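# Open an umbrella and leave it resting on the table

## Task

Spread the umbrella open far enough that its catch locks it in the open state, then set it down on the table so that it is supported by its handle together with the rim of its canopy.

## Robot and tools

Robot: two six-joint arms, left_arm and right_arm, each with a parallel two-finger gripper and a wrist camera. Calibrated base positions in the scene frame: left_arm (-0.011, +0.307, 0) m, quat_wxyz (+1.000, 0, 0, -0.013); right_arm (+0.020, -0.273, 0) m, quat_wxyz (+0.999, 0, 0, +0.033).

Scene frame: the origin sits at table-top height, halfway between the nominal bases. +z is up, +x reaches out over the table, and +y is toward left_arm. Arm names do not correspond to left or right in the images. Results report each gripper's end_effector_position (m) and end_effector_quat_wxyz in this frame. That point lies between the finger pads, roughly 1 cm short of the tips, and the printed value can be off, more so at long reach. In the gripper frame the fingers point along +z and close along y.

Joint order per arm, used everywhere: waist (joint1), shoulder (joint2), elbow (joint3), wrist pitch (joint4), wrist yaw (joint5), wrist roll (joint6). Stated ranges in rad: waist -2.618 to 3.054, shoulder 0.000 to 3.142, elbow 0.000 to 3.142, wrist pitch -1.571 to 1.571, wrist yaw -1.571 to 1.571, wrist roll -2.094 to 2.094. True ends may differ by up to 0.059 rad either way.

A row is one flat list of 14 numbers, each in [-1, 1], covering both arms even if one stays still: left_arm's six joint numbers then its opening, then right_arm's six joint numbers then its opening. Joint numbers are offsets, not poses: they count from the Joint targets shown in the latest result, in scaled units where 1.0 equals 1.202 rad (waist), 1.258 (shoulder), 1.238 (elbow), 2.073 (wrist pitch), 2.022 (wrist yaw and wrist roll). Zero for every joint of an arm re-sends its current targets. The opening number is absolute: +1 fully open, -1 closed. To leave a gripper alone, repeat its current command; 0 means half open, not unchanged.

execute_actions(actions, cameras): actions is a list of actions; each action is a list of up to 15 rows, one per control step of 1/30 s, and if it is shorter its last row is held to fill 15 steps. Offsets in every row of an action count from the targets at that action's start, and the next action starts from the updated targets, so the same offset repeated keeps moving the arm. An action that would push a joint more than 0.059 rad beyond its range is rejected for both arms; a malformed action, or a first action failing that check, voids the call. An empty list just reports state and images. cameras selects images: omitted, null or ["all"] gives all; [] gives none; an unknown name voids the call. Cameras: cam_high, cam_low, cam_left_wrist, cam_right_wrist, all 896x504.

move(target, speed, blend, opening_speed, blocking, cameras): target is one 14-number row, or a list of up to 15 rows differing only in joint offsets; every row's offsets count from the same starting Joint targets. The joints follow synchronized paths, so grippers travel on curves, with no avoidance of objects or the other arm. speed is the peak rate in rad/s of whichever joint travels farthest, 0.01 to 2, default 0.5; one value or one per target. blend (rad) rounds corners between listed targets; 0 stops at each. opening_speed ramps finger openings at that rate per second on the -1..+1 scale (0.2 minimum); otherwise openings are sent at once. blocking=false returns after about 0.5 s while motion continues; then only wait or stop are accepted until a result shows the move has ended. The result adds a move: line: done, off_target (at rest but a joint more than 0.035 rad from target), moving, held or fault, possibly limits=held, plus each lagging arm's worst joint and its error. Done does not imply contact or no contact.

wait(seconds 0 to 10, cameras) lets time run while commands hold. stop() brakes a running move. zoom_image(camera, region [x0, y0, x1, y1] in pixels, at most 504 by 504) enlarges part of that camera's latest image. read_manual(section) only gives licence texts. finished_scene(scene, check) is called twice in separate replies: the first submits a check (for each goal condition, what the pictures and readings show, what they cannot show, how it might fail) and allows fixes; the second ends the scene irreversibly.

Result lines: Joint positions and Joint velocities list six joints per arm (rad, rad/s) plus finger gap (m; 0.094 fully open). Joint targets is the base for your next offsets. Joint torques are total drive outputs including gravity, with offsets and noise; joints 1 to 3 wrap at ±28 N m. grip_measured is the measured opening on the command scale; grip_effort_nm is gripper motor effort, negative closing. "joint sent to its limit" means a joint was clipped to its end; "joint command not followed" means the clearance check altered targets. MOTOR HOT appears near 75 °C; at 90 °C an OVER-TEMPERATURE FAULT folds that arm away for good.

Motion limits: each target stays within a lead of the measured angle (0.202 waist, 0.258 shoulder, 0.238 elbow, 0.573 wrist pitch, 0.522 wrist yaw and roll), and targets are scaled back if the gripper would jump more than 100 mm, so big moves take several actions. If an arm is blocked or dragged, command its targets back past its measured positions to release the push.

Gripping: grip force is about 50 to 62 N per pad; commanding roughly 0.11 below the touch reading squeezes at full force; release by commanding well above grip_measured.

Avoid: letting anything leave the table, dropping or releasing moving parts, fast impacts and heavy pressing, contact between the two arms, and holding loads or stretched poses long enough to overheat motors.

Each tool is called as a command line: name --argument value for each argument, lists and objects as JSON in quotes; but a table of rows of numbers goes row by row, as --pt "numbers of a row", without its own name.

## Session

execute_actions --actions '[]' --cameras '["all"]'

Scene clock: 0.00 s.
left_arm: end_effector_position=(+0.5959, +0.4043, +0.2207) grip_measured=+1.000 grip_effort_nm=n/a end_effector_quat_wxyz=(+0.654, +0.378, +0.634, -0.163) | right_arm: end_effector_position=(+0.1480, -0.4587, +0.1654) grip_measured=+1.000 grip_effort_nm=n/a end_effector_quat_wxyz=(+0.072, +0.916, +0.386, -0.084)
Joint names: [waist, shoulder, elbow, wrist pitch, wrist yaw, wrist roll]
Joint positions: left_arm=[0.458 2.394 1.981 0.157 1.203 0.533 0.094] | right_arm=[-0.875 1.318 1.218 -1.393 0.208 1.528 0.094]
Joint velocities: left_arm=[0.007 0.002 0.002 0.007 -0.095 -0.007 0] | right_arm=[-0.002 -0.002 0.012 0.007 -0.037 0.037 0]
Joint torques (N m): no reading
Motor temperatures (°C): left_arm=[34 33 40 34 32 31 31] | right_arm=[34 35 33 33 33 34 34]
Heat: left arm: 40 °C; right arm: 35 °C.
Joint targets: left_arm=[0.458 2.391 1.986 0.144 1.208 0.531] | right_arm=[-0.875 1.313 1.224 -1.399 0.218 1.527]
Tool commands: left_gripper/opening=+1.0 right_gripper/opening=+1.0

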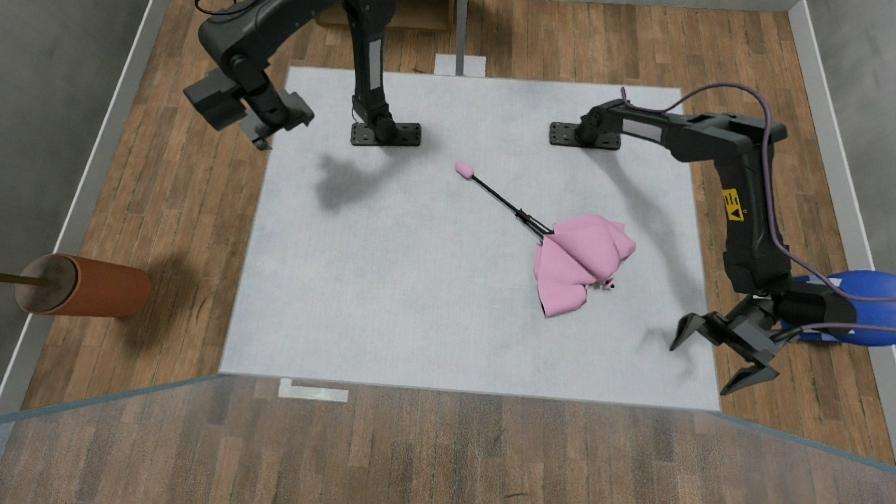

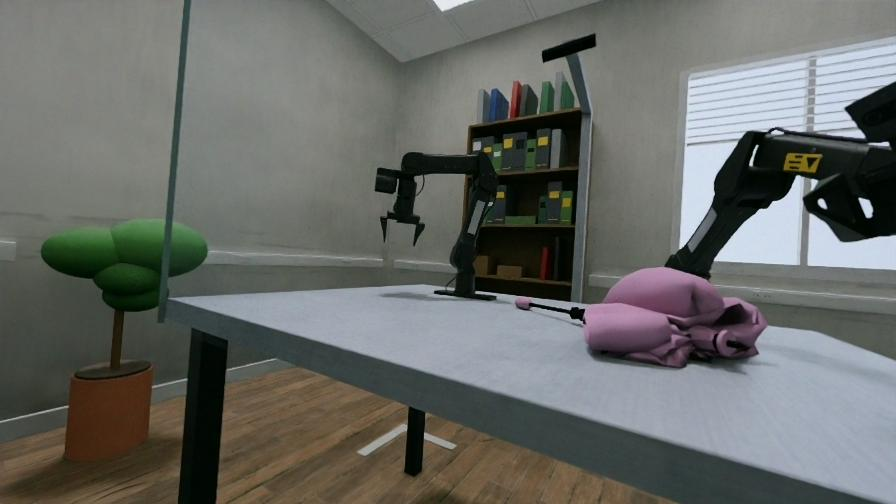

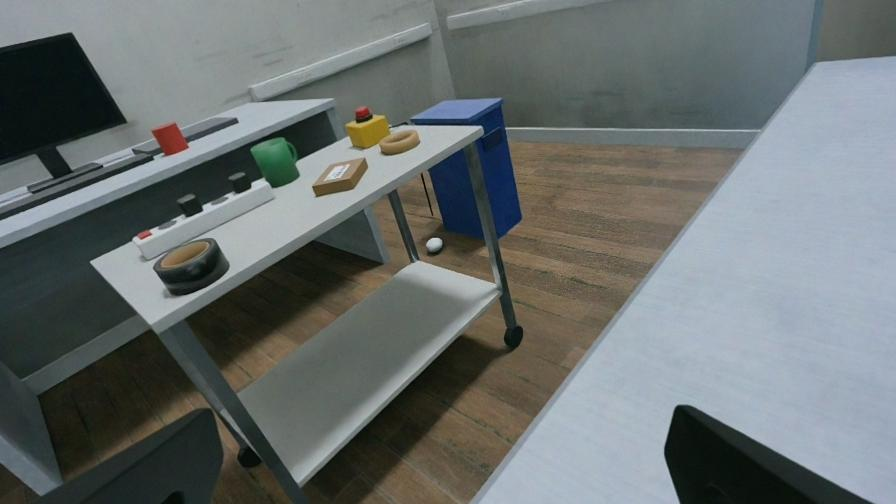

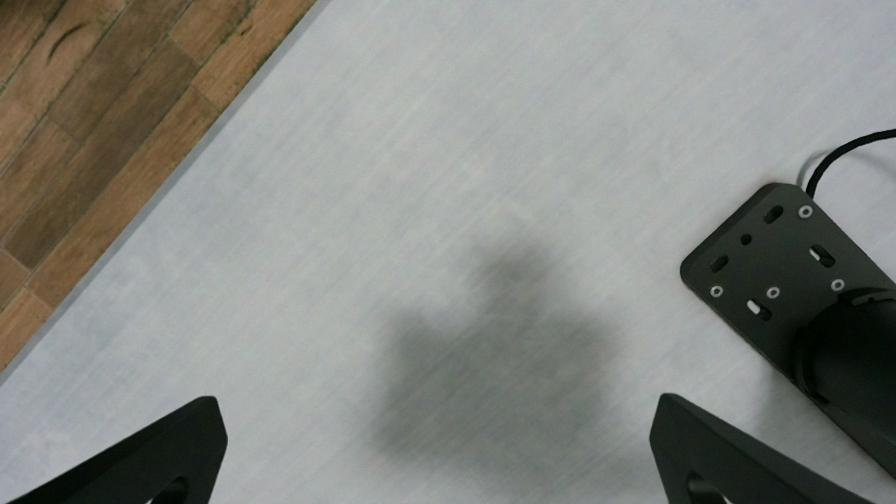

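zoom_image --camera "cam_high" --region '[430, 130, 670, 340]'

zoom_image --camera "cam_low" --region '[490, 230, 790, 390]'

Scaled by 2.100 from the camera's 896x504 image, which has a finer 1280x720 frame.

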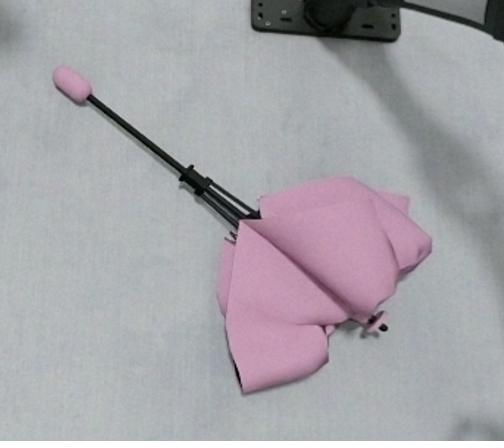

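Scaled by 1.680 from the camera's 896x504 image, which has a finer 1280x720 frame.

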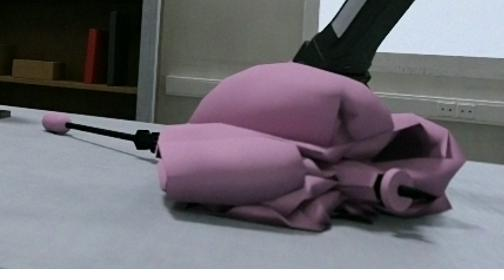

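move --target '[-0.381, -0.5095, -0.328, -0.2142, -0.3996, -0.5593, 0.5, 0, 0, 0, 0, 0, 0, 1.0]' --speed 0.8 --cameras '["cam_high"]'

Scene clock: 14.67 s.
left_arm: end_effector_position=(+0.5210, +0.2228, +0.2916) grip_measured=+0.501 grip_effort_nm=-0.085 end_effector_quat_wxyz=(+0.440, -0.132, +0.828, -0.322) | right_arm: end_effector_position=(+0.1480, -0.4587, +0.1654) grip_measured=+1.000 grip_effort_nm=-0.032 end_effector_quat_wxyz=(+0.072, +0.916, +0.386, -0.084)
Joint names: [waist, shoulder, elbow, wrist pitch, wrist yaw, wrist roll]
Joint positions: left_arm=[-0.001 1.77 1.599 -0.286 0.405 -0.597 0.071] | right_arm=[-0.875 1.318 1.218 -1.393 0.208 1.528 0.094]
Joint velocities: left_arm=[-0.007 -0.007 0.007 -0.007 0.066 -0.037 0.001] | right_arm=[-0.002 -0.007 -0.002 -0.037 0.022 0.007 0]
Joint torques (N m): left_arm=[0.1 -9.77 6.28 2.05 0.07 0.05] | right_arm=[-0.01 -3.74 6.89 0.44 0.26 0.01]
Motor temperatures (°C): left_arm=[34 38 42 36 32 31 31] | right_arm=[34 35 34 33 33 34 34]
Heat: left arm: 42 °C; right arm: 35 °C.
Joint targets: left_arm=[0.000 1.750 1.580 -0.300 0.400 -0.599] | right_arm=[-0.875 1.313 1.224 -1.399 0.218 1.527]
move: done
Images, in order (width x height): cam_high 896x504.

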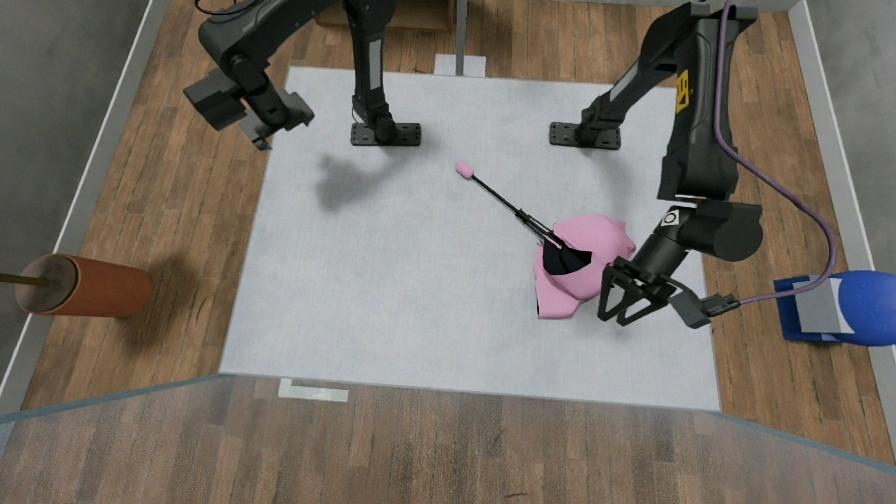

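move --pt "-0.5 0 0 -0.12 -0.2 -0.35 0.5 0 0 0 0 0 0 1.0" --pt "-0.8295 -0.003 0 -0.579 -0.3615 -0.6494 0.5 0 0 0 0 0 0 1.0" --speed 0.9 --blend 0.2 --cameras '["cam_high", "cam_left_wrist"]'

Scene clock: 21.33 s.
left_arm: end_effector_position=(+0.1951, +0.0760, +0.1558) grip_measured=+0.501 grip_effort_nm=-0.081 end_effector_quat_wxyz=(+0.150, -0.416, +0.895, +0.057) | right_arm: end_effector_position=(+0.1480, -0.4587, +0.1654) grip_measured=+1.000 grip_effort_nm=-0.032 end_effector_quat_wxyz=(+0.072, +0.916, +0.386, -0.084)
Joint names: [waist, shoulder, elbow, wrist pitch, wrist yaw, wrist roll]
Joint positions: left_arm=[-0.996 1.77 1.599 -1.481 -0.312 -1.906 0.071] | right_arm=[-0.875 1.318 1.218 -1.393 0.208 1.528 0.094]
Joint velocities: left_arm=[-0.012 0.002 -0.012 -0.066 0.007 -0.022 -0.001] | right_arm=[0.012 0.012 0.002 0.007 0.022 0.022 0]
Joint torques (N m): left_arm=[-0.05 -8.73 4.67 0.11 -0.36 -0.04] | right_arm=[0.02 -3.74 6.9 0.46 0.25 0.01]
Motor temperatures (°C): left_arm=[34 37 42 36 32 31 31] | right_arm=[34 35 34 33 33 34 34]
Heat: left arm: 42 °C; right arm: 35 °C.
Joint targets: left_arm=[-0.997 1.746 1.580 -1.500 -0.331 -1.913] | right_arm=[-0.875 1.313 1.224 -1.399 0.218 1.527]
move: done
Images, in order (width x height): cam_high 896x504, cam_left_wrist 896x504.

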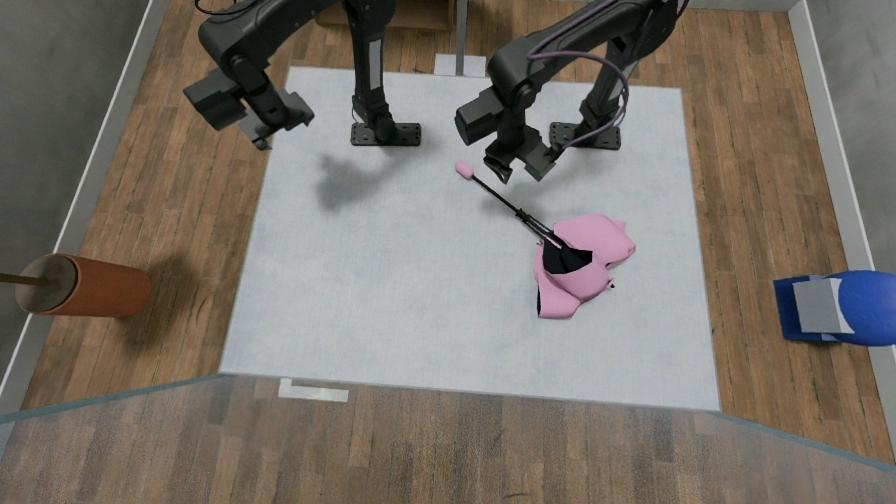

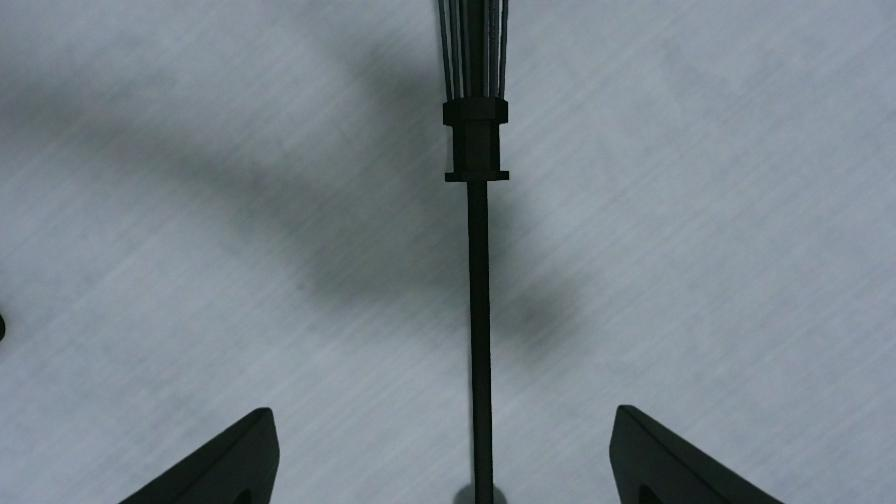

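zoom_image --camera "cam_left_wrist" --region '[420, 60, 540, 220]'

zoom_image --camera "cam_left_wrist" --region '[420, 344, 540, 504]'

Scaled by 3.150 from the camera's 896x504 image, which has a finer 1280x720 frame.

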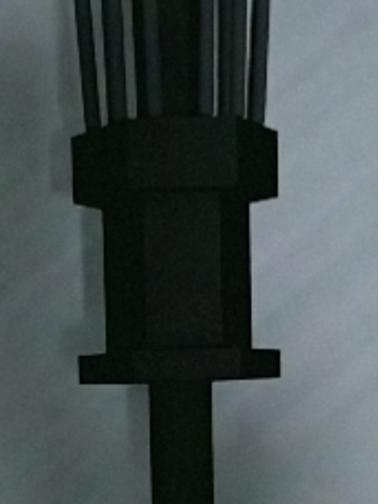

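Scaled by 3.150 from the camera's 896x504 image, which has a finer 1280x720 frame.

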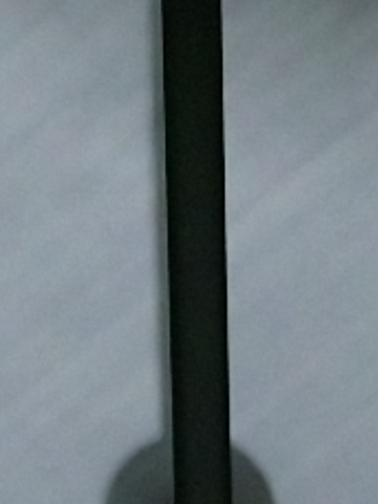

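move --target '[-0.0266, 0.1804, -0.0639, 0.0491, -0.1533, -0.0663, 0.3, 0, 0, 0, 0, 0, 0, 1.0]' --speed 0.4 --cameras '["cam_low", "cam_left_wrist"]'

Scene clock: 69.70 s.
left_arm: end_effector_position=(+0.2331, +0.0917, +0.1048) grip_measured=+0.302 grip_effort_nm=-0.081 end_effector_quat_wxyz=(+0.298, -0.412, +0.850, +0.138) | right_arm: end_effector_position=(+0.1480, -0.4587, +0.1654) grip_measured=+1.000 grip_effort_nm=-0.032 end_effector_quat_wxyz=(+0.072, +0.916, +0.386, -0.084)
Joint names: [waist, shoulder, elbow, wrist pitch, wrist yaw, wrist roll]
Joint positions: left_arm=[-1.023 1.958 1.514 -1.402 -0.619 -2.04 0.061] | right_arm=[-0.875 1.318 1.218 -1.393 0.208 1.528 0.094]
Joint velocities: left_arm=[-0.002 0.007 0.002 0.037 0.051 0.007 0] | right_arm=[-0.012 0.022 0.002 0.022 -0.007 -0.037 0]
Joint torques (N m): left_arm=[-0.57 -6.91 4.7 -0.02 -0.56 -0.04] | right_arm=[0.01 -3.73 6.9 0.45 0.25 0.03]
Motor temperatures (°C): left_arm=[34 36 41 34 32 31 30] | right_arm=[34 35 34 33 33 34 34]
Heat: left arm: 41 °C; right arm: 35 °C.
Joint targets: left_arm=[-1.030 1.973 1.501 -1.399 -0.641 -2.047] | right_arm=[-0.875 1.313 1.224 -1.399 0.218 1.527]
move: done
Images, in order (width x height): cam_low 896x504, cam_left_wrist 896x504.

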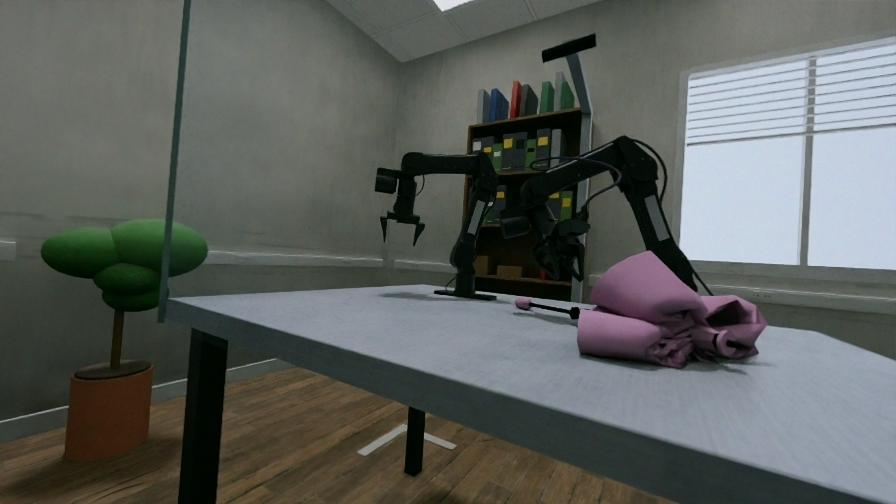

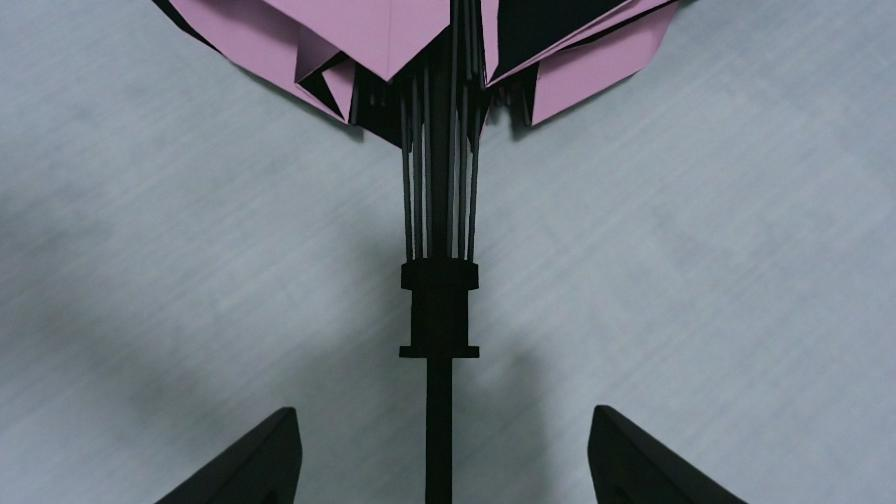

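zoom_image --camera "cam_left_wrist" --region '[380, 330, 500, 504]'

zoom_image --camera "cam_left_wrist" --region '[140, 0, 740, 280]'

Scaled by 2.897 from the camera's 896x504 image, which has a finer 1280x720 frame.

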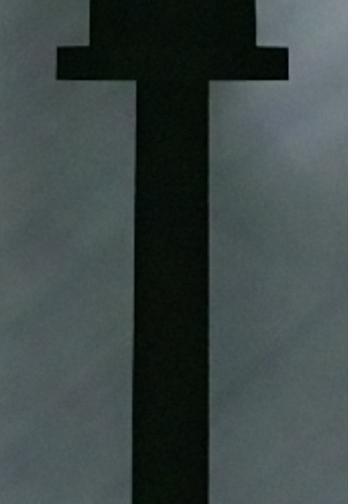

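Region (140, 0, 740, 280) is 600x280 pixels. A region can be at most 504 by 504 pixels.

move --target '[-0.004, 0.0787, -0.1349, 0.1201, -0.0096, -0.004, 0.3, 0, 0, 0, 0, 0, 0, 1.0]' --speed 0.3 --cameras '["cam_low", "cam_left_wrist"]'

Scene clock: 92.03 s.
left_arm: end_effector_position=(+0.2341, +0.0931, +0.0347) grip_measured=+0.302 grip_effort_nm=-0.081 end_effector_quat_wxyz=(+0.308, -0.409, +0.847, +0.143) | right_arm: end_effector_position=(+0.1480, -0.4587, +0.1654) grip_measured=+1.000 grip_effort_nm=-0.027 end_effector_quat_wxyz=(+0.072, +0.916, +0.386, -0.084)
Joint names: [waist, shoulder, elbow, wrist pitch, wrist yaw, wrist roll]
Joint positions: left_arm=[-1.027 2.053 1.347 -1.153 -0.639 -2.048 0.061] | right_arm=[-0.875 1.318 1.218 -1.393 0.208 1.528 0.094]
Joint velocities: left_arm=[-0.012 0.002 -0.002 0.022 -0.037 -0.022 -0.001] | right_arm=[-0.012 -0.002 -0.007 -0.081 -0.051 0.007 0]
Joint torques (N m): left_arm=[-0.61 -6.91 4.16 -0.04 -0.55 -0.02] | right_arm=[0.02 -3.77 6.86 0.45 0.26 0.02]
Motor temperatures (°C): left_arm=[34 36 41 34 32 31 30] | right_arm=[34 35 35 33 33 34 34]
Heat: left arm: 41 °C; right arm: 35 °C.
Joint targets: left_arm=[-1.034 2.072 1.333 -1.150 -0.660 -2.055] | right_arm=[-0.875 1.313 1.224 -1.399 0.218 1.527]
move: done
Images, in order (width x height): cam_low 896x504, cam_left_wrist 896x504.

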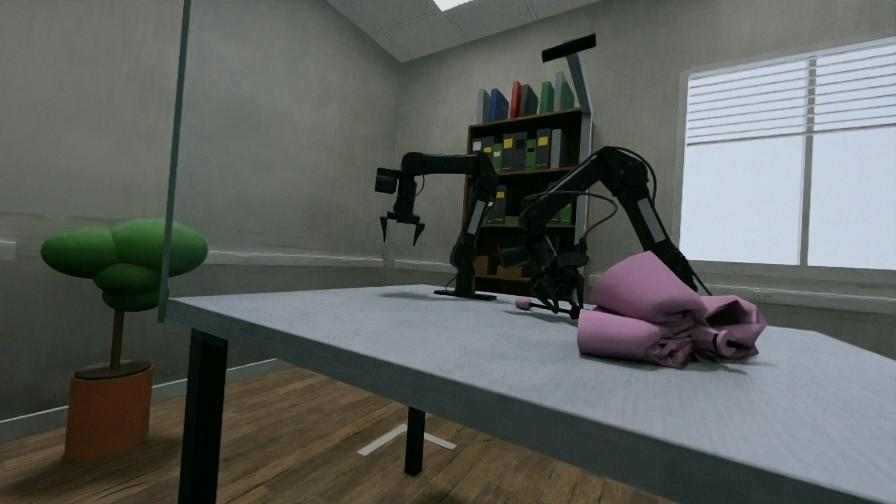

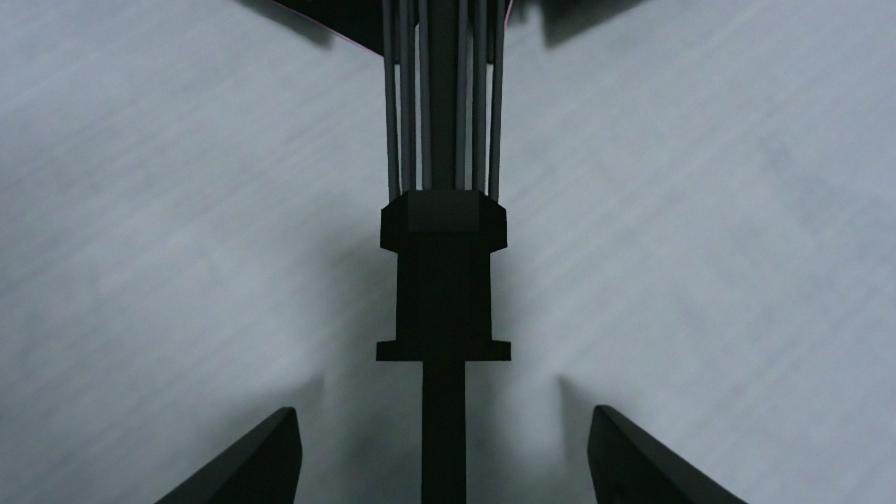

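zoom_image --camera "cam_left_wrist" --region '[270, 330, 620, 504]'

Scaled by 1.440 from the camera's 896x504 image, which has a finer 1280x720 frame.

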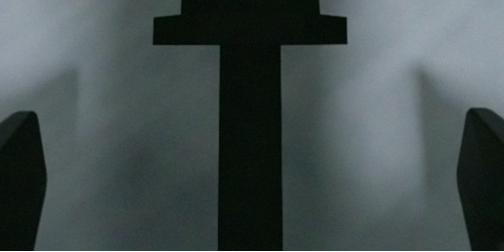

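move --target '[0, 0.0112, -0.0094, 0.0124, 0, 0, 0.3, 0, 0, 0, 0, 0, 0, 1.0]' --speed 0.2 --cameras '[]'

move --target '[0, 0, 0, 0, 0, 0, -0.7, 0, 0, 0, 0, 0, 0, 1.0]' --opening_speed 0.6 --cameras '["cam_left_wrist"]'

Scene clock: 102.70 s.
left_arm: end_effector_position=(+0.2349, +0.0920, +0.0285) grip_measured=+0.302 grip_effort_nm=-0.081 end_effector_quat_wxyz=(+0.308, -0.410, +0.847, +0.140) | right_arm: end_effector_position=(+0.1480, -0.4587, +0.1654) grip_measured=+1.000 grip_effort_nm=-0.032 end_effector_quat_wxyz=(+0.072, +0.916, +0.386, -0.084)
Joint names: [waist, shoulder, elbow, wrist pitch, wrist yaw, wrist roll]
Joint positions: left_arm=[-1.027 2.064 1.338 -1.127 -0.64 -2.048 0.061] | right_arm=[-0.875 1.318 1.218 -1.393 0.208 1.528 0.094]
Joint velocities: left_arm=[0.017 -0.002 -0.022 -0.051 0.066 -0.066 0.001] | right_arm=[-0.007 -0.022 -0.007 -0.007 0.051 -0.022 0]
Joint torques (N m): left_arm=[-0.61 -6.75 3.96 -0.05 -0.56 -0.03] | right_arm=[-0.01 -3.78 6.89 0.44 0.26 0.01]
Motor temperatures (°C): left_arm=[34 36 41 34 32 31 30] | right_arm=[34 35 35 33 33 34 34]
Heat: left arm: 41 °C; right arm: 35 °C.
Joint targets: left_arm=[-1.034 2.086 1.322 -1.124 -0.661 -2.055] | right_arm=[-0.875 1.313 1.224 -1.399 0.218 1.527]
move: done
No camera images: "cameras" was empty.

Scene clock: 104.60 s.
left_arm: end_effector_position=(+0.2350, +0.0918, +0.0284) grip_measured=-0.699 grip_effort_nm=-0.081 end_effector_quat_wxyz=(+0.309, -0.410, +0.847, +0.140) | right_arm: end_effector_position=(+0.1480, -0.4587, +0.1654) grip_measured=+1.000 grip_effort_nm=-0.037 end_effector_quat_wxyz=(+0.072, +0.916, +0.386, -0.084)
Joint names: [waist, shoulder, elbow, wrist pitch, wrist yaw, wrist roll]
Joint positions: left_arm=[-1.027 2.064 1.338 -1.126 -0.64 -2.049 0.014] | right_arm=[-0.875 1.318 1.218 -1.393 0.208 1.528 0.094]
Joint velocities: left_arm=[0.012 -0.017 -0.007 -0.066 0.066 0.007 0] | right_arm=[-0.007 -0.032 -0.007 0.007 -0.051 -0.007 0]
Joint torques (N m): left_arm=[-0.64 -6.74 3.97 -0.06 -0.56 -0.02] | right_arm=[-0.01 -3.78 6.9 0.46 0.26 0.01]
Motor temperatures (°C): left_arm=[34 36 41 34 32 31 30] | right_arm=[34 35 35 33 33 34 34]
Heat: left arm: 41 °C; right arm: 35 °C.
Joint targets: left_arm=[-1.034 2.086 1.322 -1.124 -0.661 -2.055] | right_arm=[-0.875 1.313 1.224 -1.399 0.218 1.527]
move: done
Images, in order (width x height): cam_left_wrist 896x504.

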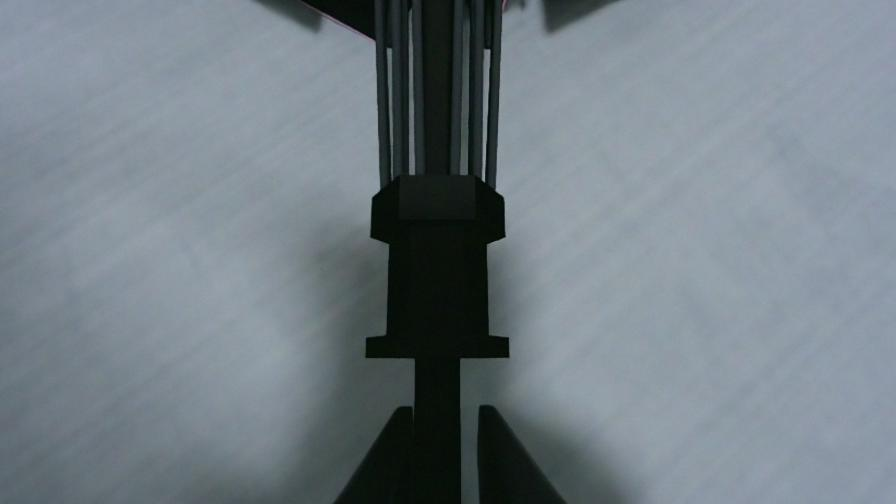

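move --target '[0, 0, 0, 0, 0, 0, -0.97, 0, 0, 0, 0, 0, 0, 1.0]' --opening_speed 0.3 --cameras '["cam_left_wrist", "cam_high"]'

Scene clock: 107.00 s.
left_arm: end_effector_position=(+0.2350, +0.0918, +0.0284) grip_measured=-0.844 grip_effort_nm=-1.033 end_effector_quat_wxyz=(+0.309, -0.411, +0.846, +0.139) | right_arm: end_effector_position=(+0.1480, -0.4587, +0.1654) grip_measured=+1.000 grip_effort_nm=-0.032 end_effector_quat_wxyz=(+0.072, +0.916, +0.386, -0.084)
Joint names: [waist, shoulder, elbow, wrist pitch, wrist yaw, wrist roll]
Joint positions: left_arm=[-1.027 2.064 1.338 -1.126 -0.64 -2.052 0.007] | right_arm=[-0.875 1.318 1.218 -1.393 0.208 1.528 0.094]
Joint velocities: left_arm=[-0.012 0.017 -0.007 0.051 -0.037 -0.037 -0.001] | right_arm=[-0.012 -0.007 0.017 -0.022 0.037 -0.037 0]
Joint torques (N m): left_arm=[-0.61 -6.76 3.97 -0.06 -0.56 0.01] | right_arm=[-0.01 -3.74 6.86 0.45 0.26 0.01]
Motor temperatures (°C): left_arm=[34 36 41 34 32 31 30] | right_arm=[34 35 35 33 33 34 34]
Heat: left arm: 41 °C; right arm: 35 °C.
Joint targets: left_arm=[-1.034 2.086 1.322 -1.124 -0.661 -2.055] | right_arm=[-0.875 1.313 1.224 -1.399 0.218 1.527]
move: done
Images, in order (width x height): cam_high 896x504, cam_left_wrist 896x504.

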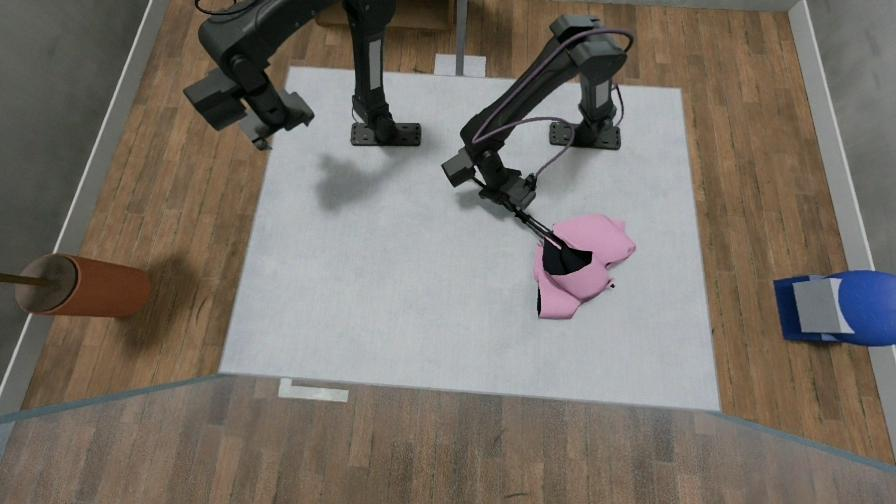

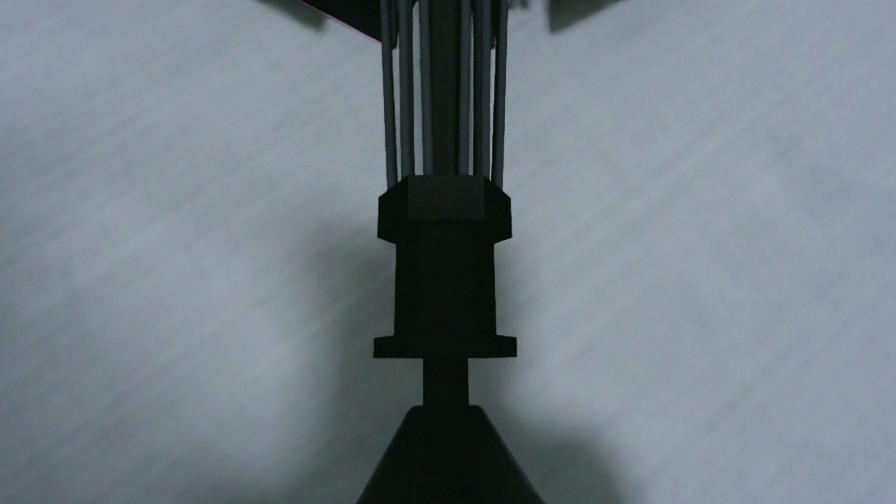

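move --target '[0.004, -0.08, 0.082, -0.068, 0, 0, -0.97, 0, 0, 0, 0, 0, 0, 1.0]' --speed 0.15 --cameras '["cam_left_wrist", "cam_low"]'

Scene clock: 115.93 s.
left_arm: end_effector_position=(+0.2328, +0.0892, +0.0568) grip_measured=-0.844 grip_effort_nm=-1.038 end_effector_quat_wxyz=(+0.298, -0.416, +0.848, +0.136) | right_arm: end_effector_position=(+0.1480, -0.4587, +0.1654) grip_measured=+1.000 grip_effort_nm=-0.022 end_effector_quat_wxyz=(+0.072, +0.916, +0.386, -0.084)
Joint names: [waist, shoulder, elbow, wrist pitch, wrist yaw, wrist roll]
Joint positions: left_arm=[-1.027 2.015 1.399 -1.228 -0.617 -2.052 0.007] | right_arm=[-0.875 1.318 1.218 -1.393 0.208 1.528 0.094]
Joint velocities: left_arm=[-0.007 -0.012 -0.002 -0.037 -0.007 0.037 -0.001] | right_arm=[-0.012 -0.002 -0.007 0.007 -0.051 0.007 0]
Joint torques (N m): left_arm=[-0.2 -10.47 7.49 -0.44 -0.77 0] | right_arm=[0.02 -3.79 6.89 0.44 0.26 0.01]
Motor temperatures (°C): left_arm=[34 37 41 34 32 31 31] | right_arm=[34 35 35 33 33 34 34]
Heat: left arm: 41 °C; right arm: 35 °C.
Joint targets: left_arm=[-1.030 1.985 1.423 -1.265 -0.661 -2.055] | right_arm=[-0.875 1.313 1.224 -1.399 0.218 1.527]
move: off_target (left_arm); left_arm: the wrist yaw is farthest, 0.044 rad from its target
Images, in order (width x height): cam_low 896x504, cam_left_wrist 896x504.

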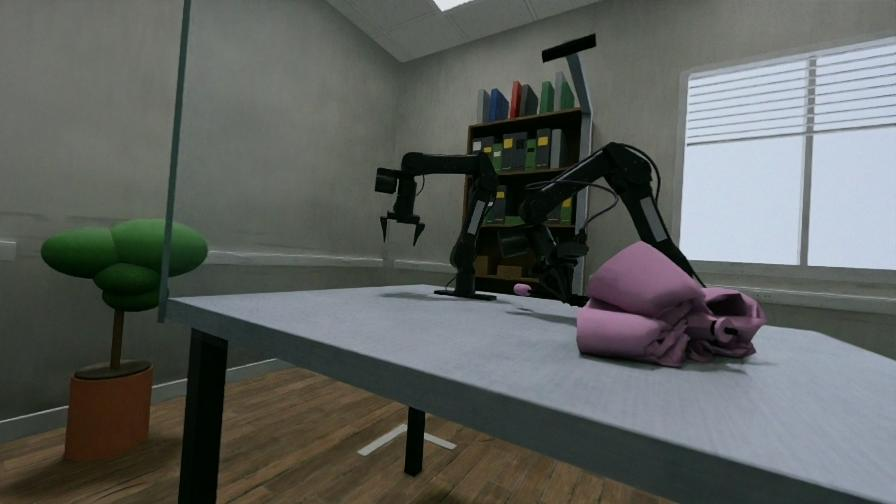

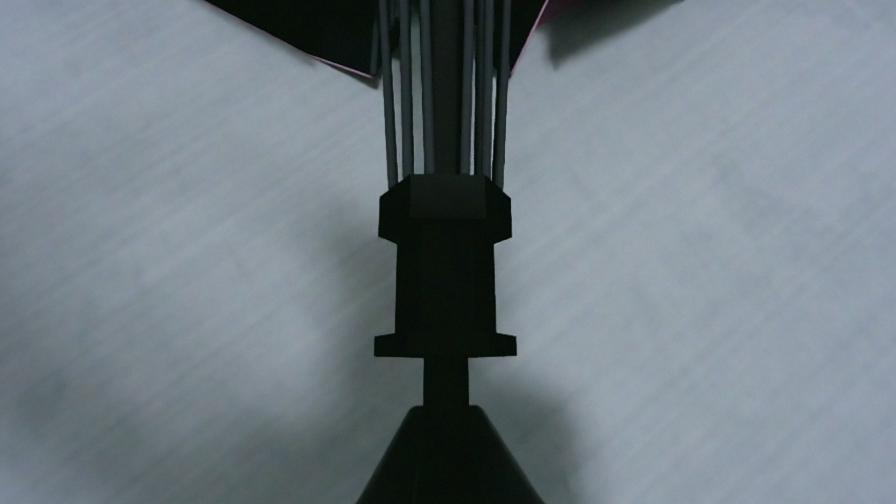

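move --pt "0.0516 -0.3649 -0.2843 0.1177 -0.0984 0.0598 -0.97 0 0 0 0 0 0 1.0" --pt "0.0616 -0.8355 -0.5105 0.3145 -0.1677 0.2062 -0.97 0 0 0 0 0 0 1.0" --speed 0.4 --blend 0.1 --cameras '["cam_left_wrist", "cam_low", "cam_high"]'

Scene clock: 136.37 s.
left_arm: end_effector_position=(+0.2434, +0.1840, +0.2348) grip_measured=-0.844 grip_effort_nm=-1.043 end_effector_quat_wxyz=(+0.490, -0.437, +0.718, -0.233) | right_arm: end_effector_position=(+0.1480, -0.4587, +0.1654) grip_measured=+1.000 grip_effort_nm=-0.037 end_effector_quat_wxyz=(+0.072, +0.916, +0.386, -0.084)
Joint names: [waist, shoulder, elbow, wrist pitch, wrist yaw, wrist roll]
Joint positions: left_arm=[-0.962 0.949 0.805 -0.632 -0.941 -1.66 0.007] | right_arm=[-0.875 1.318 1.218 -1.393 0.208 1.528 0.094]
Joint velocities: left_arm=[-0.002 -0.002 -0.012 -0.037 0.007 0.022 -0.001] | right_arm=[-0.017 -0.007 0.007 -0.051 0.066 -0.066 0]
Joint torques (N m): left_arm=[0.64 -2.54 6.28 1.93 -0.93 0.27] | right_arm=[0.01 -3.77 6.84 0.44 0.26 0.02]
Motor temperatures (°C): left_arm=[34 38 42 35 33 31 32] | right_arm=[34 35 35 32 33 34 34]
Heat: left arm: 42 °C; right arm: 35 °C.
Joint targets: left_arm=[-0.955 0.934 0.791 -0.613 -1.000 -1.638] | right_arm=[-0.875 1.313 1.224 -1.399 0.218 1.527]
move: off_target (left_arm); left_arm: the wrist yaw is farthest, 0.059 rad from its target
Images, in order (width x height): cam_high 896x504, cam_low 896x504, cam_left_wrist 896x504.

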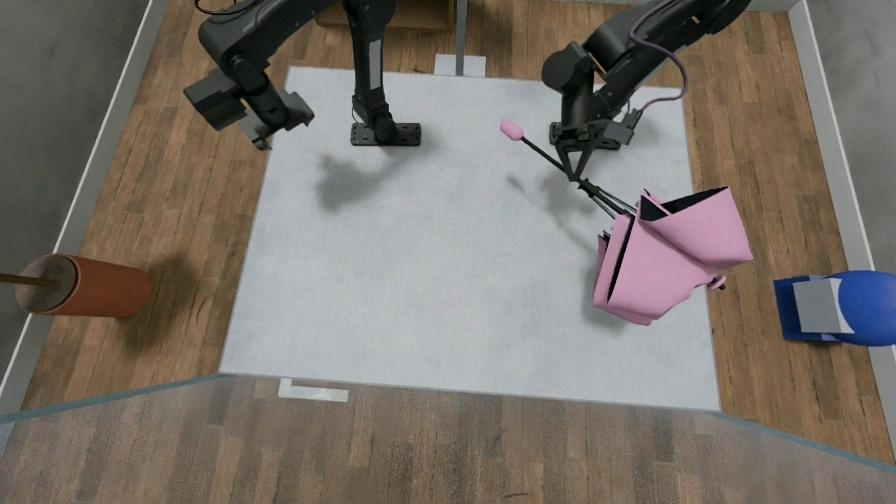

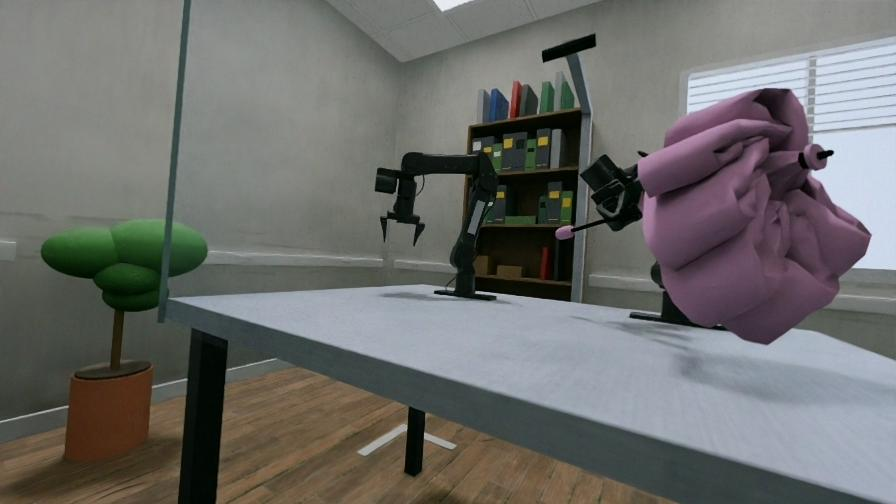

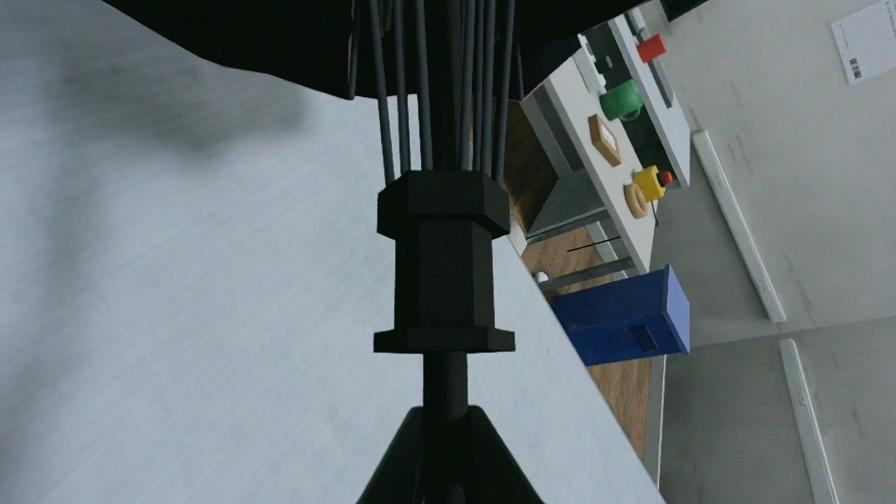

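move --target '[0.5532, -0.186, -0.130, 0.1896, 0.3759, 0.0435, -0.97, 0.9775, 0.2281, -0.2617, 0.8678, 0.2136, -0.0727, 0.5]' --speed 0.9 --cameras '[]'

Scene clock: 147.30 s.
left_arm: end_effector_position=(+0.2857, +0.2516, +0.2460) grip_measured=-0.845 grip_effort_nm=-1.043 end_effector_quat_wxyz=(+0.406, -0.533, +0.624, -0.403) | right_arm: end_effector_position=(+0.4868, -0.2050, +0.2198) grip_measured=+0.502 grip_effort_nm=-0.144 end_effector_quat_wxyz=(+0.556, +0.536, +0.568, +0.285)
Joint names: [waist, shoulder, elbow, wrist pitch, wrist yaw, wrist roll]
Joint positions: left_arm=[-0.296 0.722 0.639 -0.281 -0.231 -1.575 0.007] | right_arm=[0.302 1.587 0.921 0.389 0.633 1.397 0.071]
Joint velocities: left_arm=[-0.017 -0.002 -0.022 -0.037 -0.095 -0.037 -0.001] | right_arm=[-0.022 -0.002 0.007 -0.022 0.022 0.051 0]
Joint torques (N m): left_arm=[0.54 -1.99 7.17 2.95 -0.15 0.32] | right_arm=[-0.18 -5.27 5.52 1.86 0.32 -0.14]
Motor temperatures (°C): left_arm=[34 37 42 37 33 31 32] | right_arm=[34 35 35 33 33 34 34]
Heat: left arm: 42 °C; right arm: 35 °C.
Joint targets: left_arm=[-0.291 0.701 0.630 -0.220 -0.240 -1.550] | right_arm=[0.300 1.600 0.901 0.400 0.650 1.381]
move: off_target (left_arm); left_arm: the wrist pitch is farthest, 0.061 rad from its target
No camera images: "cameras" was empty.

move --target '[0.5499, -0.1932, -0.1333, 0.2103, 0.3595, 0.0495, -0.97, 0, 0, 0, 0, 0, 0, 0.5]' --speed 0.7 --cameras '["cam_high", "cam_low", "cam_left_wrist", "cam_right_wrist"]'

Scene clock: 154.37 s.
left_arm: end_effector_position=(+0.2583, +0.3150, +0.3292) grip_measured=-0.845 grip_effort_nm=-1.033 end_effector_quat_wxyz=(+0.532, -0.393, +0.535, -0.526) | right_arm: end_effector_position=(+0.4868, -0.2051, +0.2200) grip_measured=+0.502 grip_effort_nm=-0.144 end_effector_quat_wxyz=(+0.556, +0.536, +0.568, +0.285)
Joint names: [waist, shoulder, elbow, wrist pitch, wrist yaw, wrist roll]
Joint positions: left_arm=[0.365 0.476 0.472 0.137 0.482 -1.476 0.007] | right_arm=[0.302 1.587 0.921 0.39 0.634 1.397 0.071]
Joint velocities: left_arm=[0.012 0.012 -0.017 -0.037 0.037 0.037 0] | right_arm=[0.002 0.002 0.012 0.037 -0.037 0.066 -0.001]
Joint torques (N m): left_arm=[0.55 -0.4 7.17 3 0 0.32] | right_arm=[-0.16 -5.23 5.61 1.85 0.3 -0.14]
Motor temperatures (°C): left_arm=[34 36 41 40 33 31 32] | right_arm=[34 35 34 34 33 34 34]
Heat: left arm: 41 °C; right arm: 35 °C.
Joint targets: left_arm=[0.371 0.458 0.465 0.216 0.487 -1.450] | right_arm=[0.300 1.600 0.901 0.400 0.650 1.381]
move: off_target (left_arm); left_arm: the wrist pitch is farthest, 0.079 rad from its target

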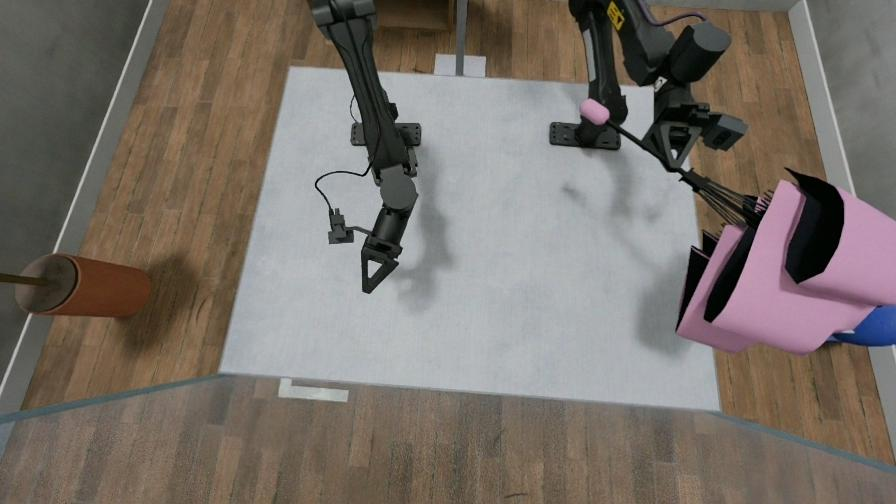

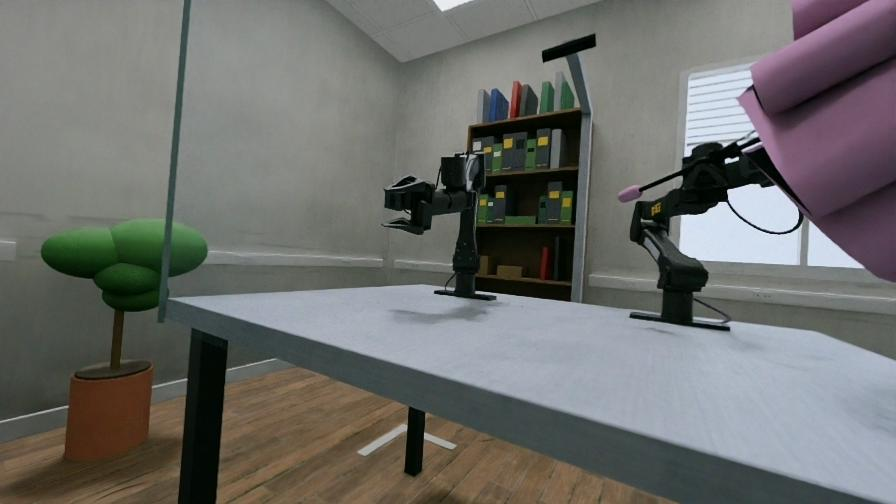

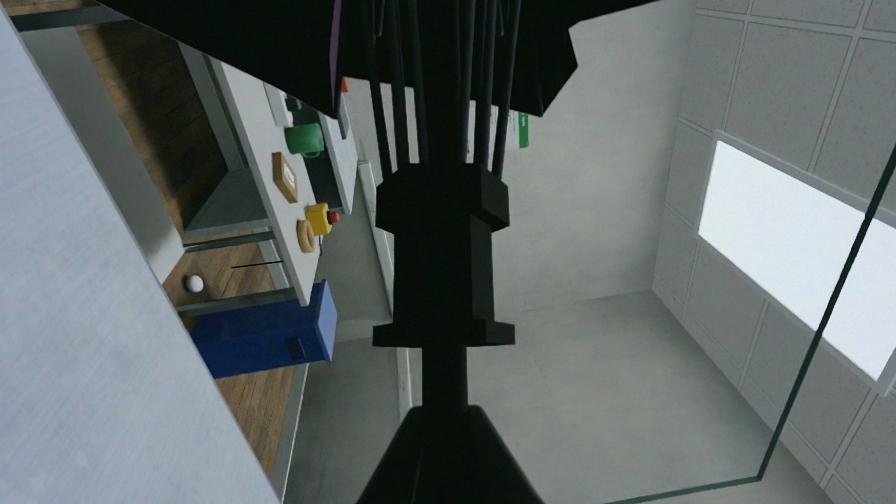

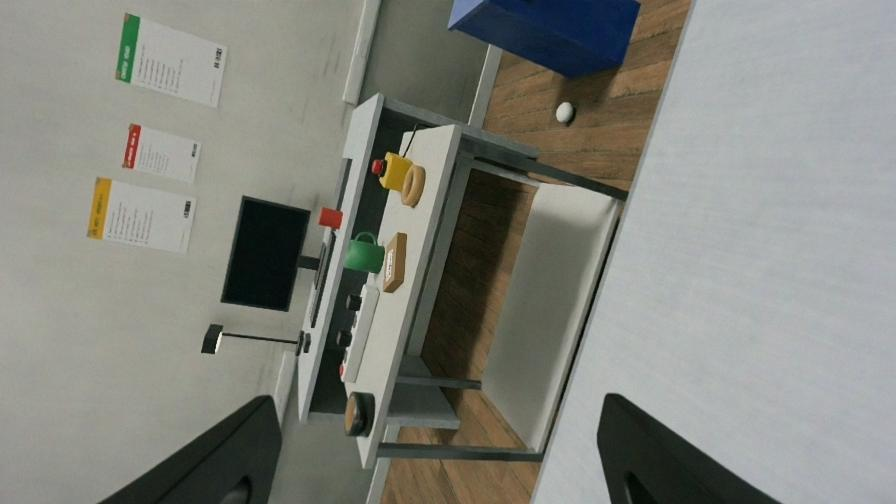

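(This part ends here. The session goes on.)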